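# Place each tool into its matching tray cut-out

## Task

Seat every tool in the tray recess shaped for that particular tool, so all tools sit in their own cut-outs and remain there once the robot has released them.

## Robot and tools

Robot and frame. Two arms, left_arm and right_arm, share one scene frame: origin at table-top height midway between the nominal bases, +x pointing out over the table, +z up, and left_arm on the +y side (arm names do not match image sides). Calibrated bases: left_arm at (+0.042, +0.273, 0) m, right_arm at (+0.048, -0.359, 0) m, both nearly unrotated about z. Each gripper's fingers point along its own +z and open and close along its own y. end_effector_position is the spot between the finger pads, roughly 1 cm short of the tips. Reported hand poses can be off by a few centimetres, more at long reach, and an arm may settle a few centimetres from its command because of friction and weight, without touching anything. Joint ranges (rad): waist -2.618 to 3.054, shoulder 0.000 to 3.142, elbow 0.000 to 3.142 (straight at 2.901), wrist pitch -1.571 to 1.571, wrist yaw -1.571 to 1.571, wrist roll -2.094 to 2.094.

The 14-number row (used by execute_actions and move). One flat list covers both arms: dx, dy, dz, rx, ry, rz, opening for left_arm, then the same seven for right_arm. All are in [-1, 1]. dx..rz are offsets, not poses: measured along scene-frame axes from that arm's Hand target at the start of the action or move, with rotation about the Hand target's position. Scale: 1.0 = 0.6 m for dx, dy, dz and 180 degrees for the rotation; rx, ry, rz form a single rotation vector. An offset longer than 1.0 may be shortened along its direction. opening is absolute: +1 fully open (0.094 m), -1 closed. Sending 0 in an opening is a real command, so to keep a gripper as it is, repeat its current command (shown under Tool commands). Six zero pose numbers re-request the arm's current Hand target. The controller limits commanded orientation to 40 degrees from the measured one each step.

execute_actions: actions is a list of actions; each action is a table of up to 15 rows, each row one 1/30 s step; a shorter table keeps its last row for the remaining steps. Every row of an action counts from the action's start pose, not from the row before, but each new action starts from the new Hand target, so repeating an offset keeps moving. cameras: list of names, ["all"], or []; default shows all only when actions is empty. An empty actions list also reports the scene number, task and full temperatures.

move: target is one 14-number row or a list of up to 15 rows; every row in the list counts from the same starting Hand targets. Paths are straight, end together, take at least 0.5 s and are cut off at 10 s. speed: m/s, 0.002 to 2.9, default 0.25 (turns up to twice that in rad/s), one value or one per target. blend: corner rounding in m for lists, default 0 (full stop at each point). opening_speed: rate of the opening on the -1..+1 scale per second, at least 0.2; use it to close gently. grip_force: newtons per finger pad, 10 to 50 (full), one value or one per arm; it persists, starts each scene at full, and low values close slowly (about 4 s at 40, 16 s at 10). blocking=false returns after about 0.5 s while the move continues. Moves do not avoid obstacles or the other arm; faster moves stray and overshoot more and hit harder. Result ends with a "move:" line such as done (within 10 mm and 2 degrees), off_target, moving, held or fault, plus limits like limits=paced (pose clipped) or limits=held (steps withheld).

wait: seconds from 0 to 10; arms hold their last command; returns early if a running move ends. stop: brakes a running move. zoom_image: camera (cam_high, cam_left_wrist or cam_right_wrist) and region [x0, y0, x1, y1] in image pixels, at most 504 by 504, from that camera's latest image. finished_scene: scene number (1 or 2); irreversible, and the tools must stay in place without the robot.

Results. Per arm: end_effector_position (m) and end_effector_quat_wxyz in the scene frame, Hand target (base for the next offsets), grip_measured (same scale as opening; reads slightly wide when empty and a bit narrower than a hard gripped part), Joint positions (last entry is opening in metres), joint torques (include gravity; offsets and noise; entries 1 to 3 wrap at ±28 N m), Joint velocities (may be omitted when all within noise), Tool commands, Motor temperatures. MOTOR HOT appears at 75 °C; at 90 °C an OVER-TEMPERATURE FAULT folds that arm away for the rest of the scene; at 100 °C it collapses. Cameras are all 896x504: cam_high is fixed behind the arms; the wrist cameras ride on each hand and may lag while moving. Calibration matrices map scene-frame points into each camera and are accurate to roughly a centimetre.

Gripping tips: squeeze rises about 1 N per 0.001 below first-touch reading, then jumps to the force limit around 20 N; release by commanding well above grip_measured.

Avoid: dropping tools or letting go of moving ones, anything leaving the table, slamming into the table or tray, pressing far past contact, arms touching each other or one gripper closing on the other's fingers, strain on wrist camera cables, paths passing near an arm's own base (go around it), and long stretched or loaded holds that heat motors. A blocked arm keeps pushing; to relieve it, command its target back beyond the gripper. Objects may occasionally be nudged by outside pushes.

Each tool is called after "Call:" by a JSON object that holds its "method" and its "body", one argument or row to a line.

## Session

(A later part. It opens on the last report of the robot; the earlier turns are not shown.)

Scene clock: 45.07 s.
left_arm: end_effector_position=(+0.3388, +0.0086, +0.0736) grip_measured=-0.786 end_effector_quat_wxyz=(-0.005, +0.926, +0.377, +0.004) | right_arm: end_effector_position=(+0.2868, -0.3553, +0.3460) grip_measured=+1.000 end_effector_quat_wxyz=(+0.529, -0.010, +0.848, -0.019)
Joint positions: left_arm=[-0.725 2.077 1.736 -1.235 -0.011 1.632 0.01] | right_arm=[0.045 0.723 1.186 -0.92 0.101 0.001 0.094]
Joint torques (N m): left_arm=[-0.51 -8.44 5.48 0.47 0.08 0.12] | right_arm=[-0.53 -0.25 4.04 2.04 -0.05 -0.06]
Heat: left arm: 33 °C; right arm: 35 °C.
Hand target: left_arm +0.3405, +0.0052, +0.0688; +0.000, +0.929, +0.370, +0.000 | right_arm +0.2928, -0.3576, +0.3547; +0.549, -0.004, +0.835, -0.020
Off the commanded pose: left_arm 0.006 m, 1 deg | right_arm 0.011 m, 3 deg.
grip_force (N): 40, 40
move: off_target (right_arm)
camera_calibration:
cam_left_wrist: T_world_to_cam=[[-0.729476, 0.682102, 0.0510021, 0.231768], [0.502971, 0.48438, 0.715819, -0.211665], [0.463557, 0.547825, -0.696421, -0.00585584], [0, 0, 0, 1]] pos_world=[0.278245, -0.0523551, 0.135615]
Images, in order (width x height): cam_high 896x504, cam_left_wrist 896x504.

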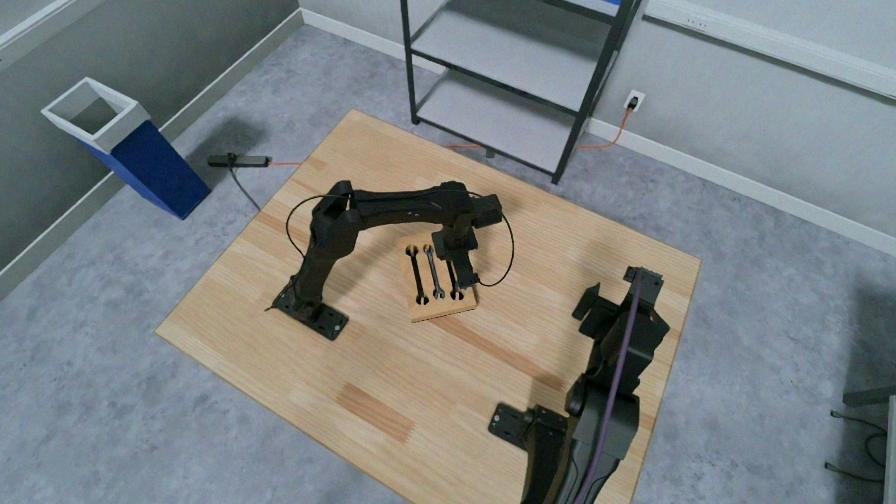

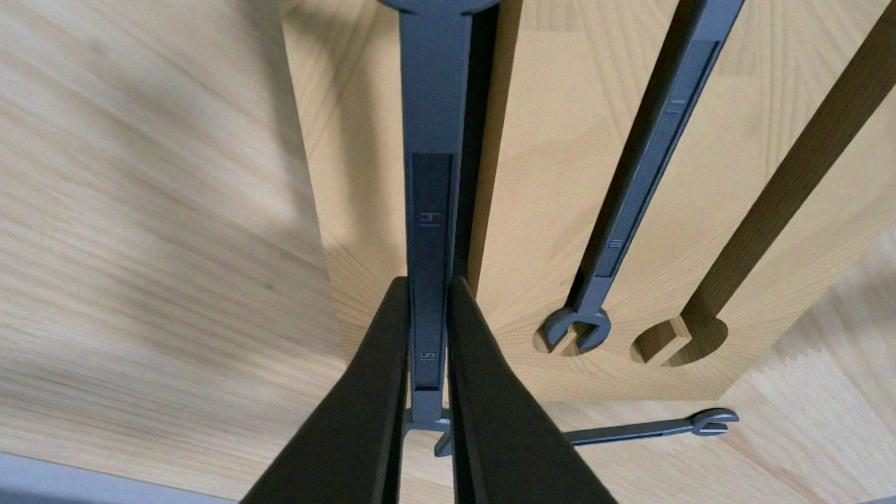

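Call:
{"method": "move", "body": {
  "target": [
    [-0.02,0,-0.02,0,0,0,-0.95,0,0,0,0,0,0,1]
  ],
  "cameras": ["cam_left_wrist","cam_high"],
  "speed": 0.12
}}

Call:
{"method": "zoom_image", "body": {
  "camera": "cam_high",
  "region": [370, 200, 500, 330]
}}

Scene clock: 48.40 s.
left_arm: end_effector_position=(+0.3270, +0.0089, +0.0519) grip_measured=-0.786 end_effector_quat_wxyz=(-0.015, +0.930, +0.368, -0.001) | right_arm: end_effector_position=(+0.2868, -0.3553, +0.3460) grip_measured=+1.000 end_effector_quat_wxyz=(+0.529, -0.010, +0.848, -0.019)
Joint positions: left_arm=[-0.745 2.077 1.648 -1.171 -0.011 1.632 0.01] | right_arm=[0.045 0.723 1.186 -0.92 0.101 0.001 0.094]
Joint torques (N m): left_arm=[-0.7 -10.58 5.23 0.42 0.09 -0.09] | right_arm=[-0.53 -0.25 4.04 2.04 -0.05 -0.06]
Heat: left arm: 33 °C; right arm: 36 °C.
Hand target: left_arm +0.3285, +0.0052, +0.0568; +0.000, +0.929, +0.370, +0.000 | right_arm +0.2928, -0.3576, +0.3547; +0.549, -0.004, +0.835, -0.020
Off the commanded pose: left_arm 0.006 m, 2 deg | right_arm 0.011 m, 3 deg.
grip_force (N): 40, 40
move: off_target (right_arm)
camera_calibration:
cam_left_wrist: T_world_to_cam=[[-0.714667, 0.695541, 0.073988, 0.217915], [0.524545, 0.462964, 0.714504, -0.197104], [0.462713, 0.549443, -0.695708, -0.0153827], [0, 0, 0, 1]] pos_world=[0.266244, -0.0518644, 0.114007]
Images, in order (width x height): cam_high 896x504, cam_left_wrist 896x504.

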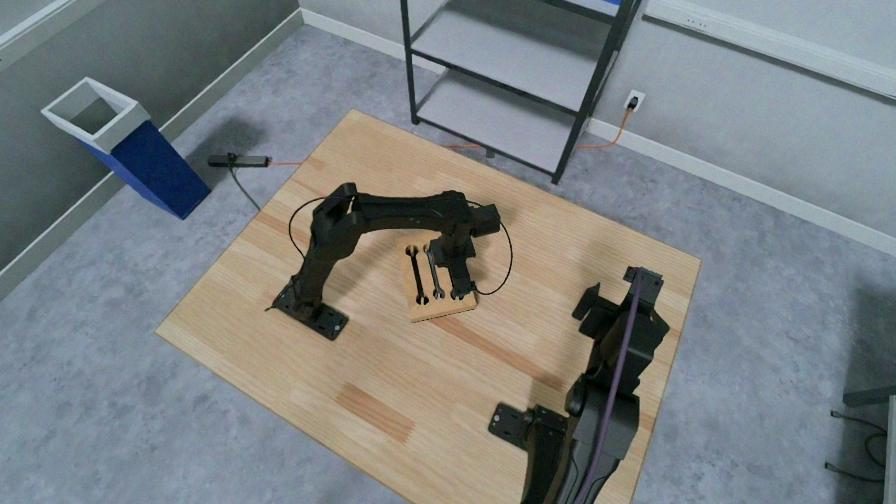

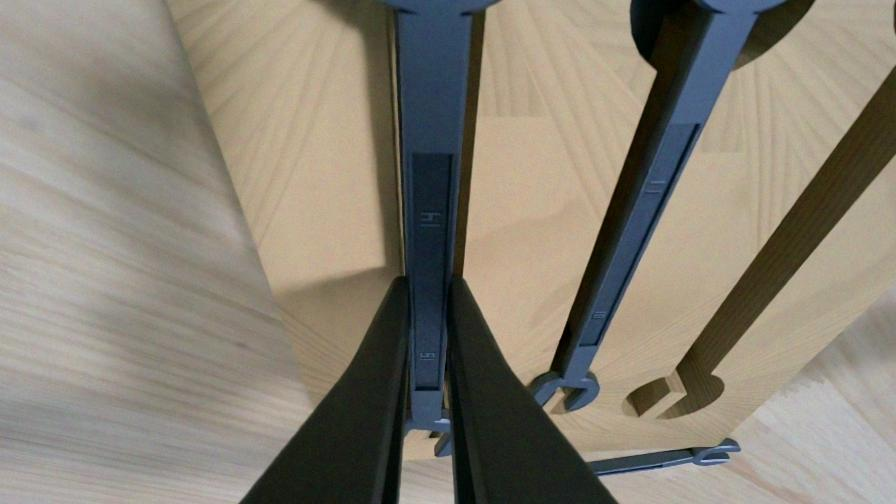

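Scaled by 3.877 from the camera's 896x504 image, which has a finer 1280x720 frame.

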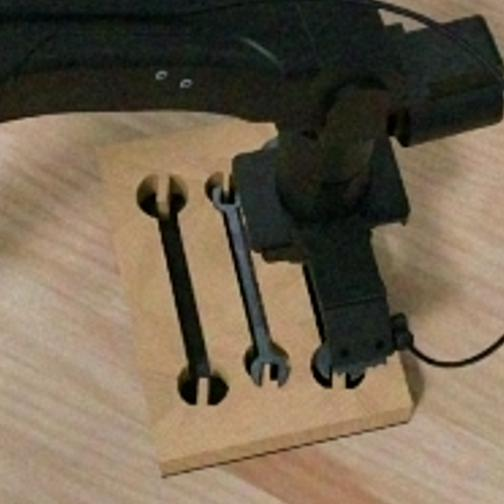

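Call:
{"method": "move", "body": {
  "target": [
    [0,0,-0.022,0,0,0,-0.95,0,0,0,0,0,0,1]
  ],
  "cameras": ["cam_left_wrist"],
  "speed": 0.1
}}

Call:
{"method": "zoom_image", "body": {
  "camera": "cam_left_wrist",
  "region": [340, 350, 520, 504]
}}

Scene clock: 50.50 s.
left_arm: end_effector_position=(+0.3261, +0.0097, +0.0443) grip_measured=-0.786 end_effector_quat_wxyz=(-0.014, +0.930, +0.368, -0.001) | right_arm: end_effector_position=(+0.2868, -0.3553, +0.3460) grip_measured=+1.000 end_effector_quat_wxyz=(+0.529, -0.010, +0.848, -0.019)
Joint positions: left_arm=[-0.745 2.077 1.618 -1.138 -0.011 1.632 0.01] | right_arm=[0.045 0.723 1.186 -0.92 0.101 0.001 0.094]
Joint torques (N m): left_arm=[-0.53 -9.74 4.57 0.56 0.09 -0.08] | right_arm=[-0.53 -0.24 4.05 2.03 -0.05 -0.07]
Heat: left arm: 32 °C; right arm: 36 °C.
Hand target: left_arm +0.3285, +0.0052, +0.0436; +0.000, +0.929, +0.370, +0.000 | right_arm +0.2928, -0.3576, +0.3547; +0.549, -0.004, +0.835, -0.020
Off the commanded pose: left_arm 0.005 m, 2 deg | right_arm 0.011 m, 3 deg.
grip_force (N): 40, 40
move: off_target (right_arm)
camera_calibration:
cam_left_wrist: T_world_to_cam=[[-0.714773, 0.695595, 0.0724392, 0.217403], [0.523698, 0.463714, 0.71464, -0.19137], [0.463509, 0.548741, -0.695732, -0.0209921], [0, 0, 0, 1]] pos_world=[0.265344, -0.0509639, 0.106407]
Images, in order (width x height): cam_left_wrist 896x504.

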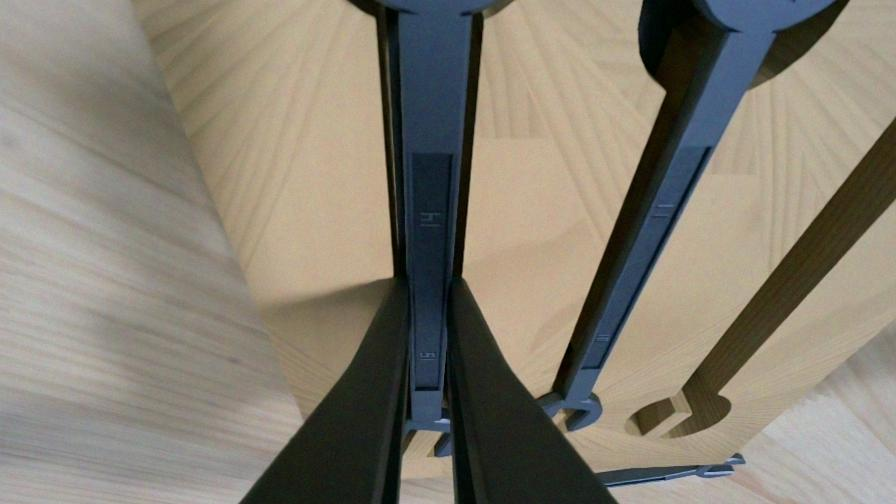

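Scaled by 2.800 from the camera's 896x504 image, which has a finer 1280x720 frame.

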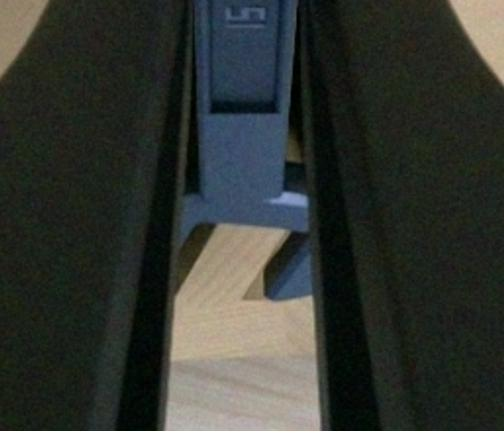

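Peninsula seated in jaw. Release.

Call:
{"method": "move", "body": {
  "target": [
    [0,0,0,0,0,0,-0.5,0,0,0,0,0,0,1],
    [0,0,0.15,0,0,0,-0.4,0,0,0,0,0,0,1]
  ],
  "cameras": ["cam_left_wrist","cam_high"],
  "speed": 0.15,
  "opening_speed": 0.6
}}

Call:
{"method": "zoom_image", "body": {
  "camera": "cam_left_wrist",
  "region": [300, 0, 800, 450]
}}

Scene clock: 54.73 s.
left_arm: end_effector_position=(+0.3265, +0.0093, +0.1144) grip_measured=-0.401 end_effector_quat_wxyz=(-0.024, +0.930, +0.368, -0.005) | right_arm: end_effector_position=(+0.2868, -0.3553, +0.3460) grip_measured=+1.000 end_effector_quat_wxyz=(+0.529, -0.010, +0.848, -0.019)
Joint positions: left_arm=[-0.745 2.077 1.897 -1.438 -0.011 1.632 0.028] | right_arm=[0.045 0.723 1.186 -0.92 0.101 0.001 0.094]
Joint torques (N m): left_arm=[-0.5 -11.49 8.8 0.12 0.09 -0.09] | right_arm=[-0.53 -0.24 4.05 2.04 -0.05 -0.06]
Heat: left arm: 32 °C; right arm: 36 °C.
Hand target: left_arm +0.3285, +0.0052, +0.1336; +0.000, +0.929, +0.370, +0.000 | right_arm +0.2928, -0.3576, +0.3547; +0.549, -0.004, +0.835, -0.020
Off the commanded pose: left_arm 0.020 m, 3 deg | right_arm 0.011 m, 3 deg.
grip_force (N): 40, 40
move: off_target (left_arm, right_arm); target 2's new opening was sent with left_arm's hand 0.020 m and 3 deg from that target
camera_calibration:
cam_left_wrist: T_world_to_cam=[[-0.713537, 0.694509, 0.0923171, 0.210193], [0.534117, 0.45395, 0.713196, -0.244691], [0.453414, 0.5582, -0.694859, 0.0309307], [0, 0, 0, 1]] pos_world=[0.26665, -0.0521695, 0.1766]
Images, in order (width x height): cam_high 896x504, cam_left_wrist 896x504.

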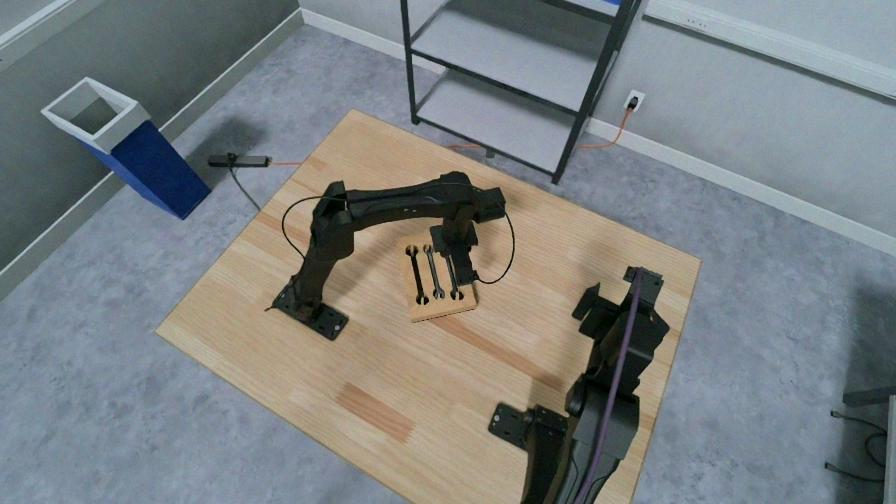

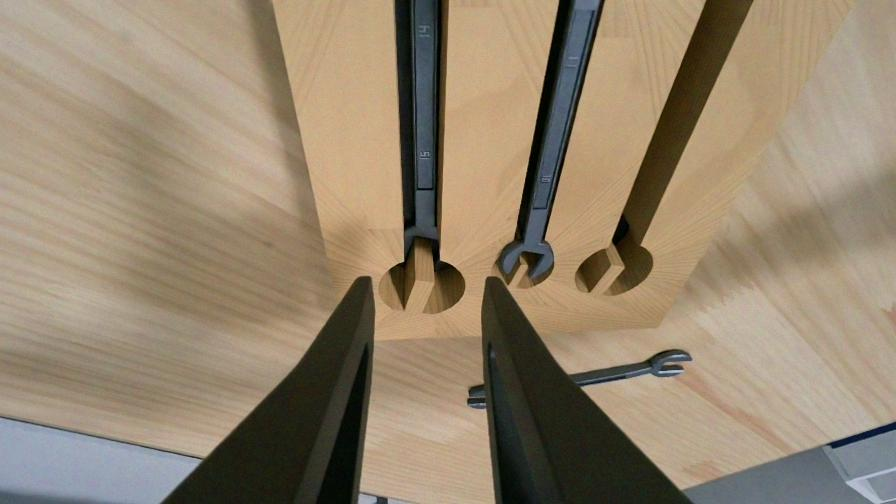

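Scaled by 1.008 from the camera's 896x504 image, which has a finer 1280x720 frame.

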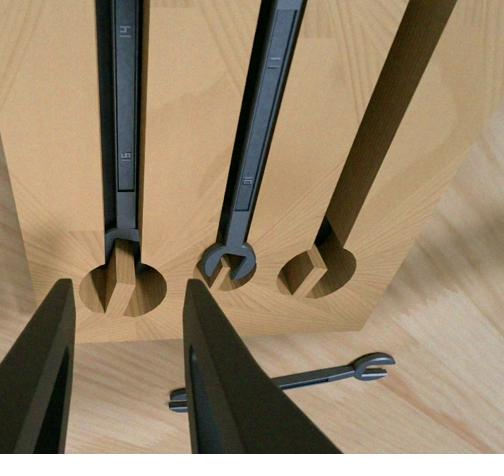

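Call:
{"method": "move", "body": {
  "target": [-0.071,0.038,-0.085,0,0,0,-0.3,0,0,0,0,0,0,1],
  "cameras": ["cam_left_wrist"]
}}

Scene clock: 57.20 s.
left_arm: end_effector_position=(+0.2849, +0.0320, +0.0676) grip_measured=-0.301 end_effector_quat_wxyz=(-0.030, +0.930, +0.366, -0.007) | right_arm: end_effector_position=(+0.2868, -0.3553, +0.3460) grip_measured=+1.000 end_effector_quat_wxyz=(+0.529, -0.010, +0.848, -0.019)
Joint positions: left_arm=[-0.78 1.919 1.483 -1.195 -0.011 1.6 0.033] | right_arm=[0.045 0.723 1.186 -0.92 0.101 0.001 0.094]
Joint torques (N m): left_arm=[-0.18 -12.44 4.68 0.38 0.09 -0.13] | right_arm=[-0.53 -0.24 4.05 2.04 -0.05 -0.07]
Motor temperatures (°C): left_arm=[21 30 32 28 23 22 22] | right_arm=[22 21 30 36 24 23 21]
Heat: left arm: 32 °C; right arm: 36 °C.
Hand target: left_arm +0.2859, +0.0280, +0.0826; +0.000, +0.929, +0.370, +0.000 | right_arm +0.2928, -0.3576, +0.3547; +0.549, -0.004, +0.835, -0.020
Off the commanded pose: left_arm 0.016 m, 4 deg | right_arm 0.011 m, 3 deg.
grip_force (N): 40, 40
move: off_target (left_arm, right_arm)
camera_calibration:
cam_left_wrist: T_world_to_cam=[[-0.710603, 0.695606, 0.105716, 0.167286], [0.541465, 0.444707, 0.713478, -0.201154], [0.449287, 0.564241, -0.692657, 0.00542982], [0, 0, 0, 1]] pos_world=[0.225352, -0.0299742, 0.129595]
Images, in order (width x height): cam_left_wrist 896x504.

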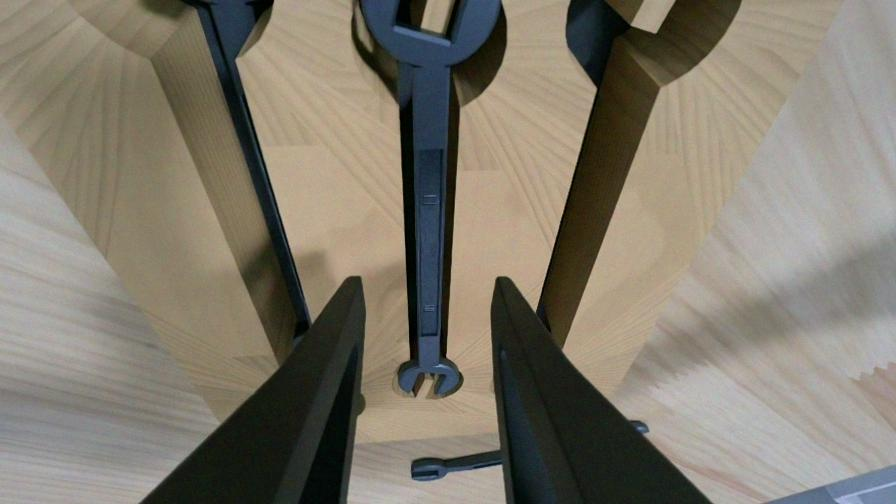

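Call:
{"method": "move", "body": {
  "target": [
    [0,0,-0.068,0,0,0,-0.3,0,0,0,0,0,0,1],
    [0,0,-0.068,0,0,0,-0.95,0,0,0,0,0,0,1],
    [0,0,0.06,0,0,0,-0.95,0,0,0,0,0,0,1]
  ],
  "cameras": ["cam_left_wrist"],
  "speed": [0.1,0.1,0.2],
  "opening_speed": 0.8
}}

Scene clock: 62.07 s.
left_arm: end_effector_position=(+0.2821, +0.0332, +0.0948) grip_measured=-0.834 end_effector_quat_wxyz=(-0.032, +0.930, +0.366, -0.008) | right_arm: end_effector_position=(+0.2868, -0.3553, +0.3460) grip_measured=+1.000 end_effector_quat_wxyz=(+0.529, -0.010, +0.848, -0.019)
Joint positions: left_arm=[-0.784 1.897 1.562 -1.301 -0.011 1.598 0.008] | right_arm=[0.045 0.723 1.186 -0.92 0.101 0.001 0.094]
Joint torques (N m): left_arm=[-0.28 -11.49 8.66 0.07 0.11 -0.1] | right_arm=[-0.53 -0.27 4.04 2.04 -0.05 -0.06]
Heat: left arm: 32 °C; right arm: 37 °C.
Hand target: left_arm +0.2859, +0.0280, +0.1186; +0.000, +0.929, +0.370, +0.000 | right_arm +0.2928, -0.3576, +0.3547; +0.549, -0.004, +0.835, -0.020
Off the commanded pose: left_arm 0.025 m, 4 deg | right_arm 0.011 m, 3 deg.
grip_force (N): 40, 40
move: off_target (left_arm, right_arm); target 2's new opening was sent with left_arm's hand 0.010 m and 3 deg from that target
camera_calibration:
cam_left_wrist: T_world_to_cam=[[-0.70912, 0.696403, 0.110329, 0.160769], [0.544459, 0.441404, 0.713251, -0.220367], [0.44801, 0.56585, -0.692171, 0.0250717], [0, 0, 0, 1]] pos_world=[0.222753, -0.0288757, 0.156793]
Images, in order (width x height): cam_left_wrist 896x504.

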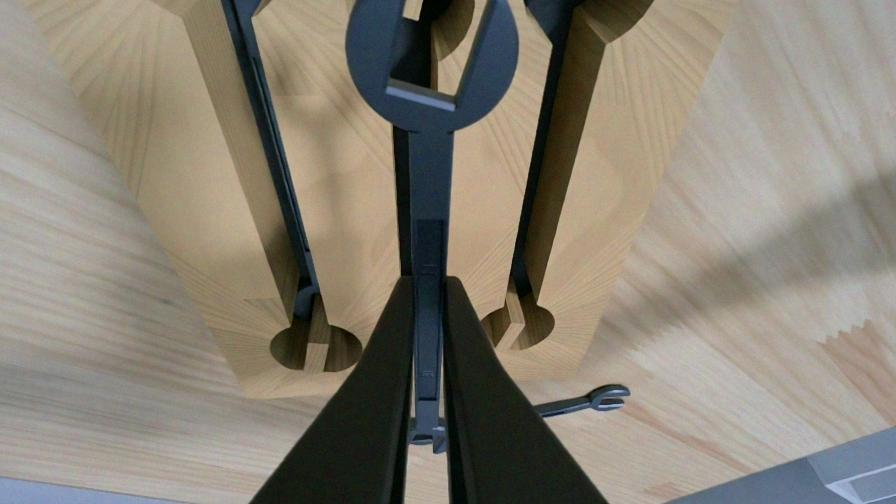

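Call:
{"method": "move", "body": {
  "target": [
    [0.01,0.01,0.04,0,0,0.5,-0.95,0,0,0,0,0,0,1],
    [0.015,0.015,0.02,0,0,1.0,-0.95,0,0,0,0,0,0,1]
  ],
  "cameras": ["cam_left_wrist","cam_high"],
  "speed": 0.4
}}

Call:
{"method": "zoom_image", "body": {
  "camera": "cam_high",
  "region": [370, 200, 500, 330]
}}

Scene clock: 69.57 s.
left_arm: end_effector_position=(+0.2891, +0.0349, +0.1174) grip_measured=-0.835 end_effector_quat_wxyz=(-0.016, -0.356, +0.934, +0.022) | right_arm: end_effector_position=(+0.2868, -0.3553, +0.3460) grip_measured=+1.000 end_effector_quat_wxyz=(+0.529, -0.010, +0.848, -0.019)
Joint positions: left_arm=[-0.754 1.897 1.653 -1.381 0.011 -1.493 0.008] | right_arm=[0.045 0.723 1.186 -0.92 0.101 0.001 0.094]
Joint torques (N m): left_arm=[0.25 -11.43 5.37 0.35 -0.07 -0.14] | right_arm=[-0.51 -0.25 4.03 2.03 -0.05 -0.06]
Heat: left arm: 33 °C; right arm: 37 °C.
Hand target: left_arm +0.2949, +0.0370, +0.1306; +0.000, -0.370, +0.929, +0.000 | right_arm +0.2928, -0.3576, +0.3547; +0.549, -0.004, +0.835, -0.020
Off the commanded pose: left_arm 0.015 m, 4 deg | right_arm 0.011 m, 3 deg.
grip_force (N): 40, 40
move: off_target (left_arm, right_arm)
camera_calibration:
cam_left_wrist: T_world_to_cam=[[0.698247, -0.715805, -0.00863451, -0.181585], [-0.494089, -0.490628, 0.717747, 0.091269], [-0.518003, -0.496899, -0.69625, 0.35348], [0, 0, 0, 1]] pos_world=[0.35499, 0.0904436, 0.179035]
Images, in order (width x height): cam_high 896x504, cam_left_wrist 896x504.

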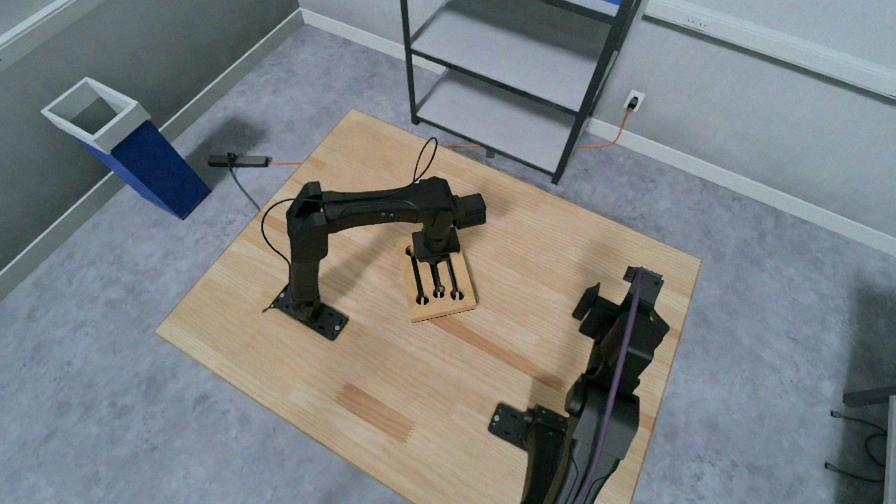

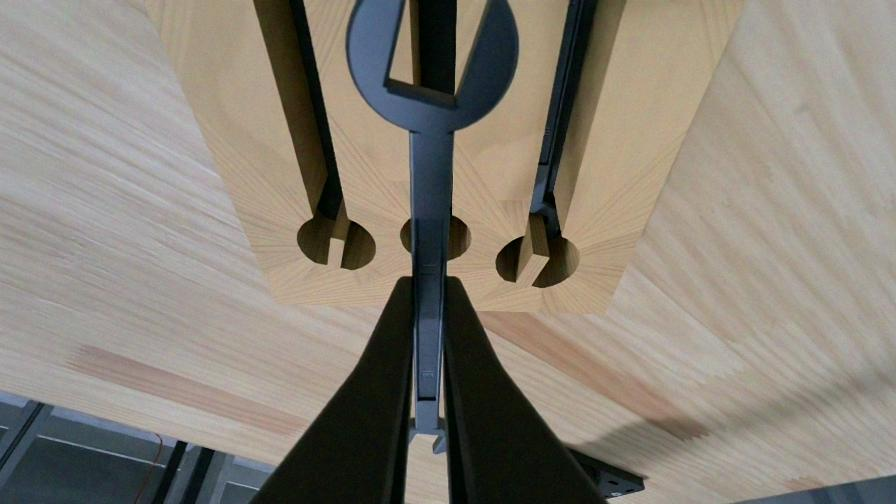

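Scaled by 3.877 from the camera's 896x504 image, which has a finer 1280x720 frame.

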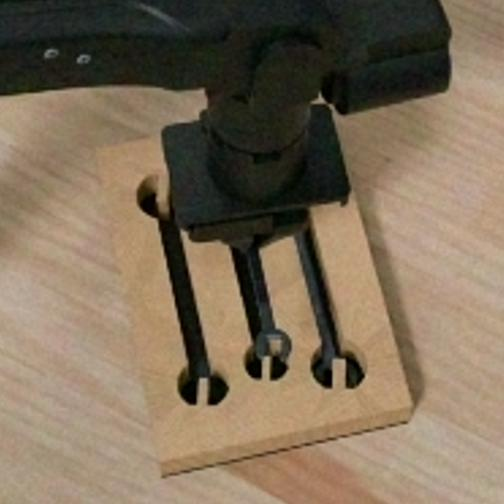

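Call:
{"method": "move", "body": {
  "target": [
    [0.01,0.008,-0.09,0,0,0,-0.95,0,0,0,0,0,0,1]
  ],
  "cameras": ["cam_left_wrist","cam_high"],
  "speed": 0.15
}}

Call:
{"method": "zoom_image", "body": {
  "camera": "cam_high",
  "region": [370, 200, 500, 330]
}}

Scene clock: 73.87 s.
left_arm: end_effector_position=(+0.2952, +0.0408, +0.0703) grip_measured=-0.835 end_effector_quat_wxyz=(-0.012, -0.368, +0.930, +0.013) | right_arm: end_effector_position=(+0.2868, -0.3553, +0.3460) grip_measured=+1.000 end_effector_quat_wxyz=(+0.529, -0.010, +0.848, -0.019)
Joint positions: left_arm=[-0.73 1.897 1.466 -1.174 0.011 -1.493 0.008] | right_arm=[0.045 0.723 1.186 -0.92 0.101 0.001 0.094]
Joint torques (N m): left_arm=[0.38 -9.65 5.09 0.42 -0.07 0.07] | right_arm=[-0.55 -0.24 4.03 2.04 -0.05 -0.06]
Heat: left arm: 32 °C; right arm: 38 °C.
Hand target: left_arm +0.3009, +0.0418, +0.0766; +0.000, -0.370, +0.929, +0.000 | right_arm +0.2928, -0.3576, +0.3547; +0.549, -0.004, +0.835, -0.020
Off the commanded pose: left_arm 0.009 m, 2 deg | right_arm 0.011 m, 3 deg.
grip_force (N): 40, 40
move: off_target (right_arm)
camera_calibration:
cam_left_wrist: T_world_to_cam=[[0.715548, -0.698472, 0.0113219, -0.189245], [-0.492509, -0.492923, 0.71726, 0.130604], [-0.495405, -0.51881, -0.696714, 0.321025], [0, 0, 0, 1]] pos_world=[0.358775, 0.0987466, 0.132128]
Images, in order (width x height): cam_high 896x504, cam_left_wrist 896x504.

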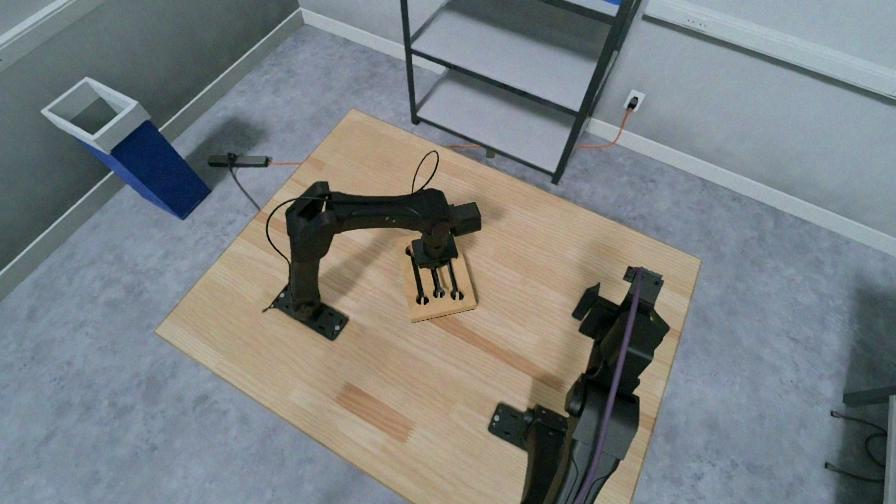

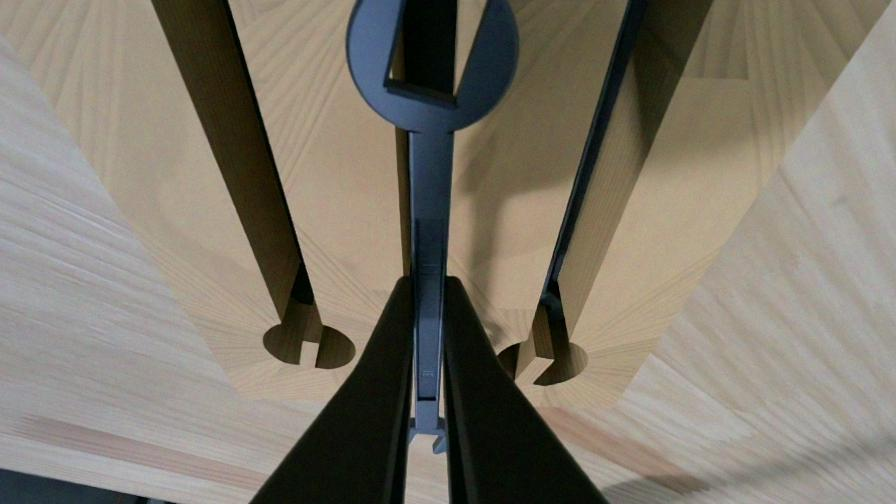

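Scaled by 3.877 from the camera's 896x504 image, which has a finer 1280x720 frame.

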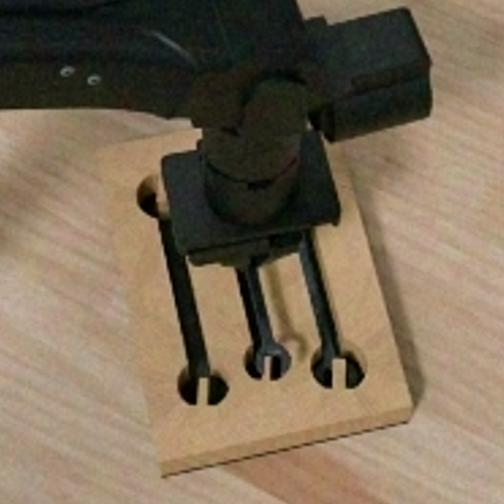

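Call:
{"method": "move", "body": {
  "target": [
    [0.010,0.010,-0.035,0,0,0,-0.95,0,0,0,0,0,0,1]
  ],
  "cameras": ["cam_left_wrist","cam_high"],
  "speed": 0.1
}}

Call:
{"method": "zoom_image", "body": {
  "camera": "cam_high",
  "region": [410, 250, 480, 320]
}}

Call:
{"method": "zoom_image", "body": {
  "camera": "cam_left_wrist",
  "region": [320, 0, 560, 200]
}}

Scene clock: 77.37 s.
left_arm: end_effector_position=(+0.3015, +0.0464, +0.0554) grip_measured=-0.835 end_effector_quat_wxyz=(-0.009, -0.369, +0.929, +0.005) | right_arm: end_effector_position=(+0.2868, -0.3553, +0.3460) grip_measured=+1.000 end_effector_quat_wxyz=(+0.529, -0.010, +0.848, -0.019)
Joint positions: left_arm=[-0.705 1.897 1.406 -1.097 0.011 -1.471 0.008] | right_arm=[0.045 0.723 1.186 -0.92 0.101 0.001 0.094]
Joint torques (N m): left_arm=[0.54 -8.06 4.97 0.46 -0.06 0.1] | right_arm=[-0.54 -0.25 4.04 2.04 -0.05 -0.06]
Heat: left arm: 32 °C; right arm: 38 °C.
Hand target: left_arm +0.3069, +0.0478, +0.0556; +0.000, -0.370, +0.929, +0.000 | right_arm +0.2928, -0.3576, +0.3547; +0.549, -0.004, +0.835, -0.020
Off the commanded pose: left_arm 0.006 m, 1 deg | right_arm 0.011 m, 3 deg.
grip_force (N): 40, 40
move: off_target (right_arm)
camera_calibration:
cam_left_wrist: T_world_to_cam=[[0.717456, -0.696024, 0.0284318, -0.191284], [-0.499877, -0.485985, 0.716897, 0.149131], [-0.48516, -0.528554, -0.696599, 0.314091], [0, 0, 0, 1]] pos_world=[0.364169, 0.105351, 0.117323]
Images, in order (width x height): cam_high 896x504, cam_left_wrist 896x504.

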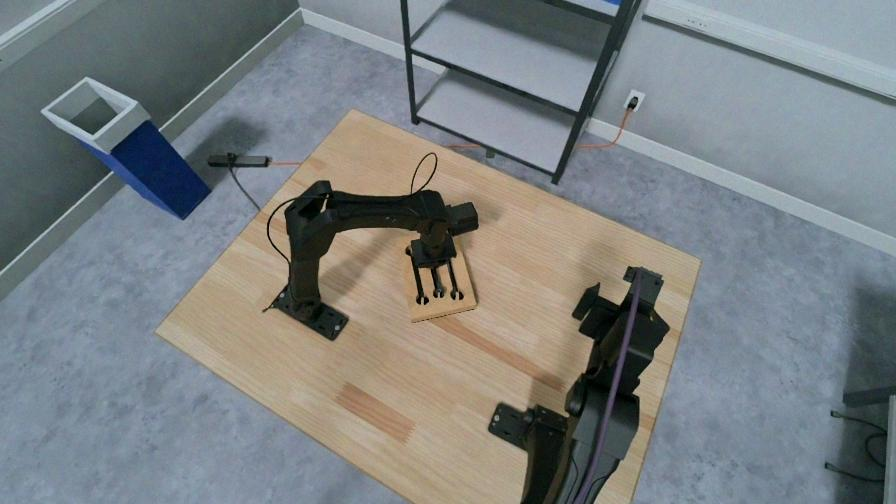

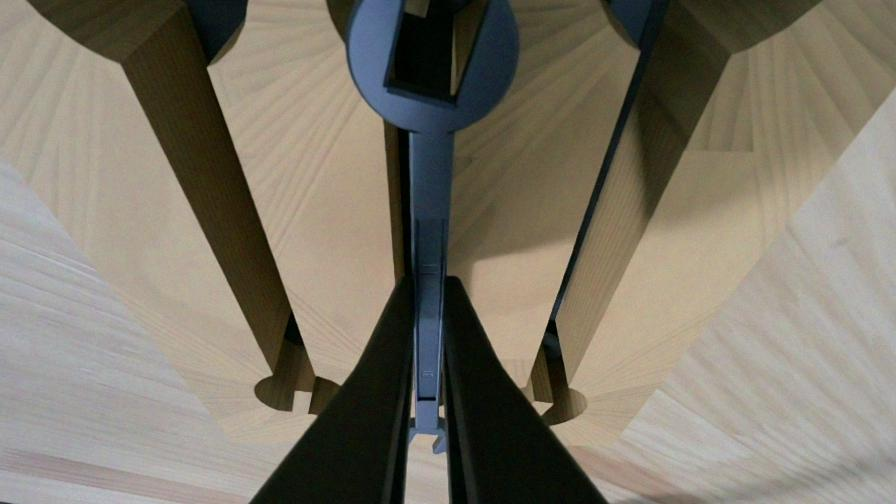

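Scaled by 7.200 from the camera's 896x504 image, which has a finer 1280x720 frame.

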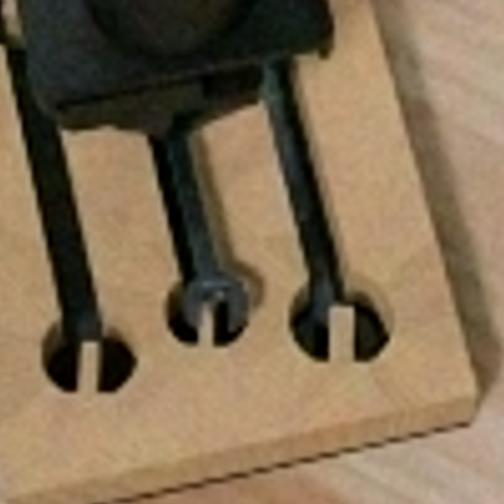

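Scaled by 2.100 from the camera's 896x504 image, which has a finer 1280x720 frame.

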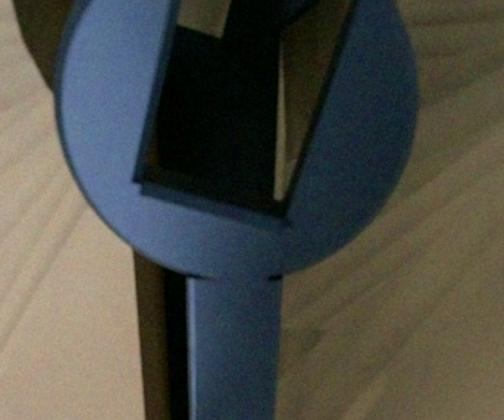

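Call:
{"method": "move", "body": {
  "target": [
    [-0.006,0.006,-0.02,0,0,0,-0.95,0,0,0,0,0,0,1]
  ],
  "cameras": ["cam_left_wrist","cam_high"],
  "speed": 0.1
}}

Call:
{"method": "zoom_image", "body": {
  "camera": "cam_high",
  "region": [410, 250, 480, 320]
}}

Scene clock: 79.20 s.
left_arm: end_effector_position=(+0.2959, +0.0496, +0.0443) grip_measured=-0.835 end_effector_quat_wxyz=(-0.011, -0.367, +0.930, +0.011) | right_arm: end_effector_position=(+0.2868, -0.3553, +0.3460) grip_measured=+1.000 end_effector_quat_wxyz=(+0.529, -0.010, +0.848, -0.019)
Joint positions: left_arm=[-0.71 1.897 1.36 -1.063 0.009 -1.471 0.008] | right_arm=[0.045 0.723 1.186 -0.92 0.101 0.001 0.094]
Joint torques (N m): left_arm=[0.49 -8.49 3.92 0.62 -0.03 0.11] | right_arm=[-0.53 -0.24 4.03 2.04 -0.05 -0.06]
Heat: left arm: 32 °C; right arm: 38 °C.
Hand target: left_arm +0.3033, +0.0514, +0.0436; +0.000, -0.370, +0.929, +0.000 | right_arm +0.2928, -0.3576, +0.3547; +0.549, -0.004, +0.835, -0.020
Off the commanded pose: left_arm 0.008 m, 2 deg | right_arm 0.011 m, 3 deg.
grip_force (N): 40, 40
move: off_target (right_arm)
camera_calibration:
cam_left_wrist: T_world_to_cam=[[0.714382, -0.69957, 0.0161059, -0.183134], [-0.496274, -0.490287, 0.716471, 0.155018], [-0.493326, -0.519828, -0.69743, 0.307333], [0, 0, 0, 1]] pos_world=[0.359374, 0.107648, 0.106227]
Images, in order (width x height): cam_high 896x504, cam_left_wrist 896x504.

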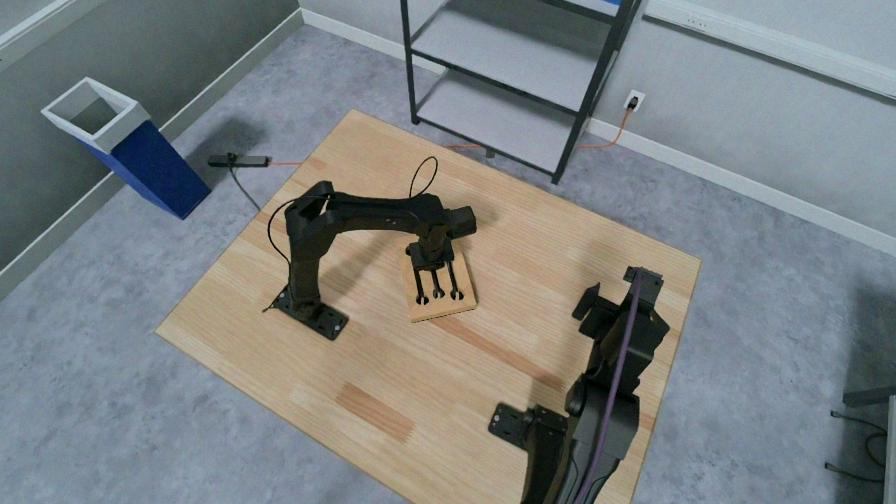

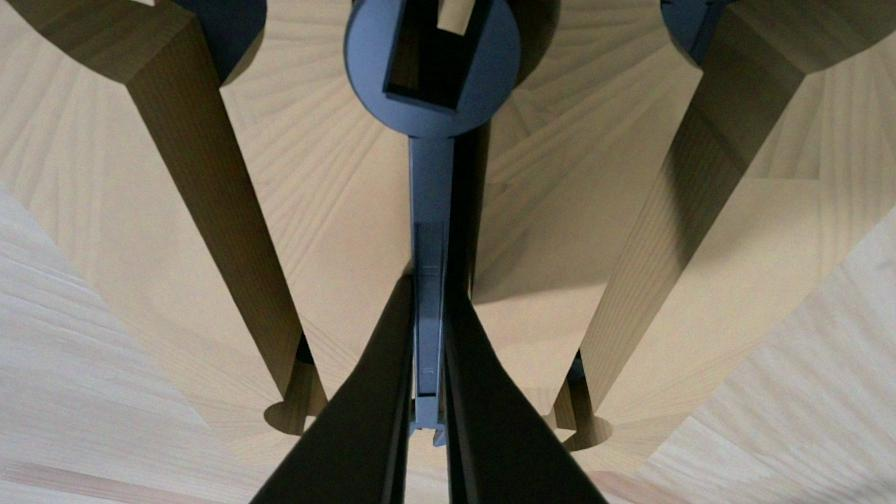

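Scaled by 7.200 from the camera's 896x504 image, which has a finer 1280x720 frame.

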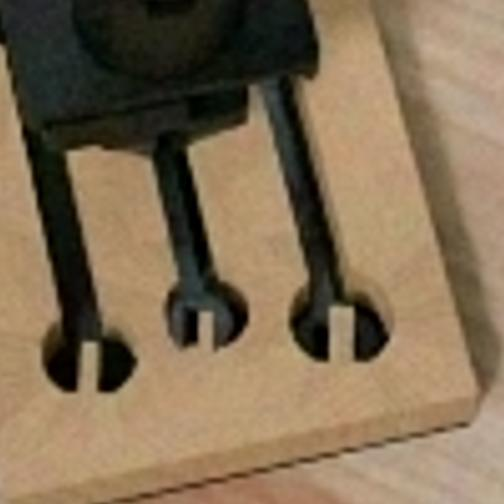

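Call:
{"method": "move", "body": {
  "target": [
    [0.004,-0.003,0.05,0,0,0,-0.95,0,0,0,0,0,0,1],
    [0.004,-0.004,-0.003,0,0,0,-0.95,0,0,0,0,0,0,1]
  ],
  "cameras": ["cam_left_wrist","cam_high"],
  "speed": 0.1
}}

Call:
{"method": "zoom_image", "body": {
  "camera": "cam_high",
  "region": [410, 250, 480, 320]
}}

Scene clock: 82.43 s.
left_arm: end_effector_position=(+0.2980, +0.0488, +0.0447) grip_measured=-0.835 end_effector_quat_wxyz=(-0.007, -0.371, +0.929, +0.009) | right_arm: end_effector_position=(+0.2868, -0.3553, +0.3460) grip_measured=+1.000 end_effector_quat_wxyz=(+0.529, -0.010, +0.848, -0.019)
Joint positions: left_arm=[-0.71 1.897 1.361 -1.057 0.004 -1.481 0.008] | right_arm=[0.045 0.723 1.186 -0.92 0.101 0.001 0.094]
Joint torques (N m): left_arm=[0.43 -7.39 4.79 0.6 -0.04 0.08] | right_arm=[-0.54 -0.23 4.05 2.04 -0.05 -0.06]
Heat: left arm: 32 °C; right arm: 38 °C.
Hand target: left_arm +0.3057, +0.0490, +0.0418; +0.000, -0.370, +0.929, +0.000 | right_arm +0.2928, -0.3576, +0.3547; +0.549, -0.004, +0.835, -0.020
Off the commanded pose: left_arm 0.008 m, 1 deg | right_arm 0.011 m, 3 deg.
grip_force (N): 40, 40
move: off_target (right_arm)
camera_calibration:
cam_left_wrist: T_world_to_cam=[[0.720527, -0.693033, 0.0233896, -0.187624], [-0.498142, -0.49385, 0.712718, 0.156347], [-0.482386, -0.525183, -0.701061, 0.305349], [0, 0, 0, 1]] pos_world=[0.360367, 0.107547, 0.107025]
Images, in order (width x height): cam_high 896x504, cam_left_wrist 896x504.

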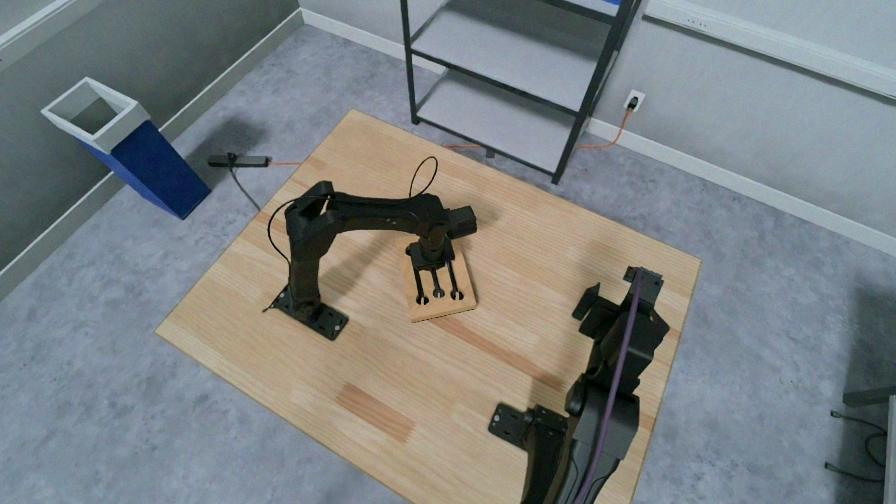

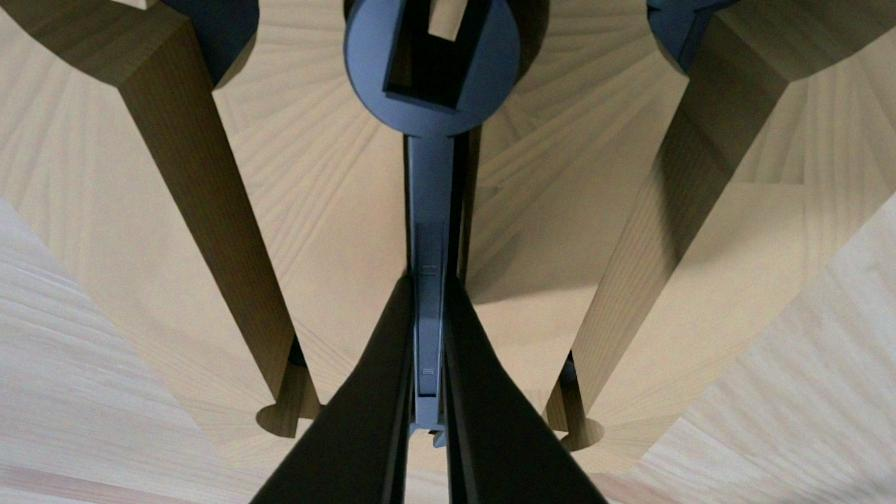

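Scaled by 7.200 from the camera's 896x504 image, which has a finer 1280x720 frame.

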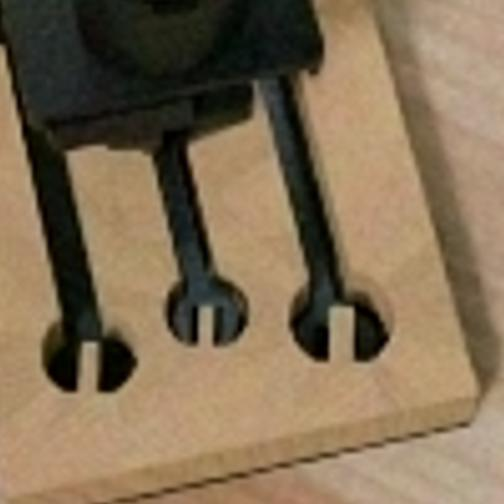

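Call:
{"method": "move", "body": {
  "target": [
    [0,0,0,0,0,0,-0.55,0,0,0,0,0,0,1],
    [0,0,0.17,0,0,0,-0.4,0,0,0,0,0,0,1]
  ],
  "cameras": ["cam_left_wrist"],
  "speed": 0.15,
  "opening_speed": 0.6
}}

Call:
{"method": "zoom_image", "body": {
  "camera": "cam_left_wrist",
  "region": [300, 0, 600, 300]
}}

Scene clock: 89.40 s.
left_arm: end_effector_position=(+0.2978, +0.0472, +0.1210) grip_measured=-0.401 end_effector_quat_wxyz=(-0.020, -0.366, +0.930, +0.025) | right_arm: end_effector_position=(+0.2868, -0.3553, +0.3460) grip_measured=+1.000 end_effector_quat_wxyz=(+0.529, -0.010, +0.848, -0.019)
Joint positions: left_arm=[-0.71 1.897 1.667 -1.402 0.012 -1.47 0.028] | right_arm=[0.045 0.723 1.186 -0.92 0.101 0.001 0.094]
Joint torques (N m): left_arm=[0.49 -11.22 8.8 0.09 -0.05 0.08] | right_arm=[-0.54 -0.24 4.04 2.04 -0.05 -0.06]
Heat: left arm: 32 °C; right arm: 38 °C.
Hand target: left_arm +0.3057, +0.0490, +0.1438; +0.000, -0.370, +0.929, +0.000 | right_arm +0.2928, -0.3576, +0.3547; +0.549, -0.004, +0.835, -0.020
Off the commanded pose: left_arm 0.024 m, 4 deg | right_arm 0.011 m, 3 deg.
grip_force (N): 40, 40
move: off_target (left_arm, right_arm); target 2's new opening was sent with left_arm's hand 0.024 m and 4 deg from that target
camera_calibration:
cam_left_wrist: T_world_to_cam=[[0.713443, -0.700533, -0.0158823, -0.183261], [-0.478077, -0.503208, 0.719878, 0.0945786], [-0.51229, -0.505999, -0.693919, 0.365074], [0, 0, 0, 1]] pos_world=[0.362986, 0.10394, 0.182337]
Images, in order (width x height): cam_left_wrist 896x504.

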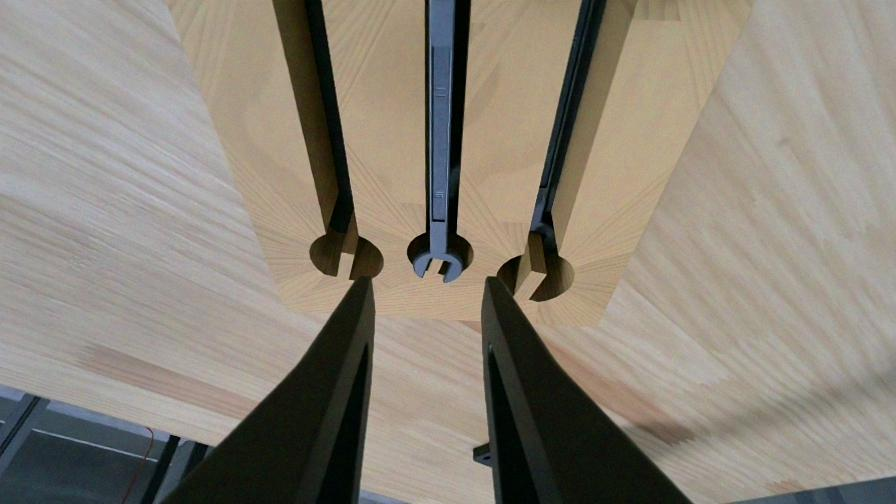

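Scaled by 1.680 from the camera's 896x504 image, which has a finer 1280x720 frame.

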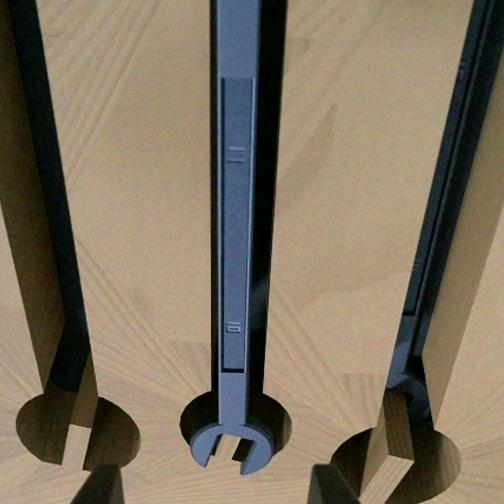

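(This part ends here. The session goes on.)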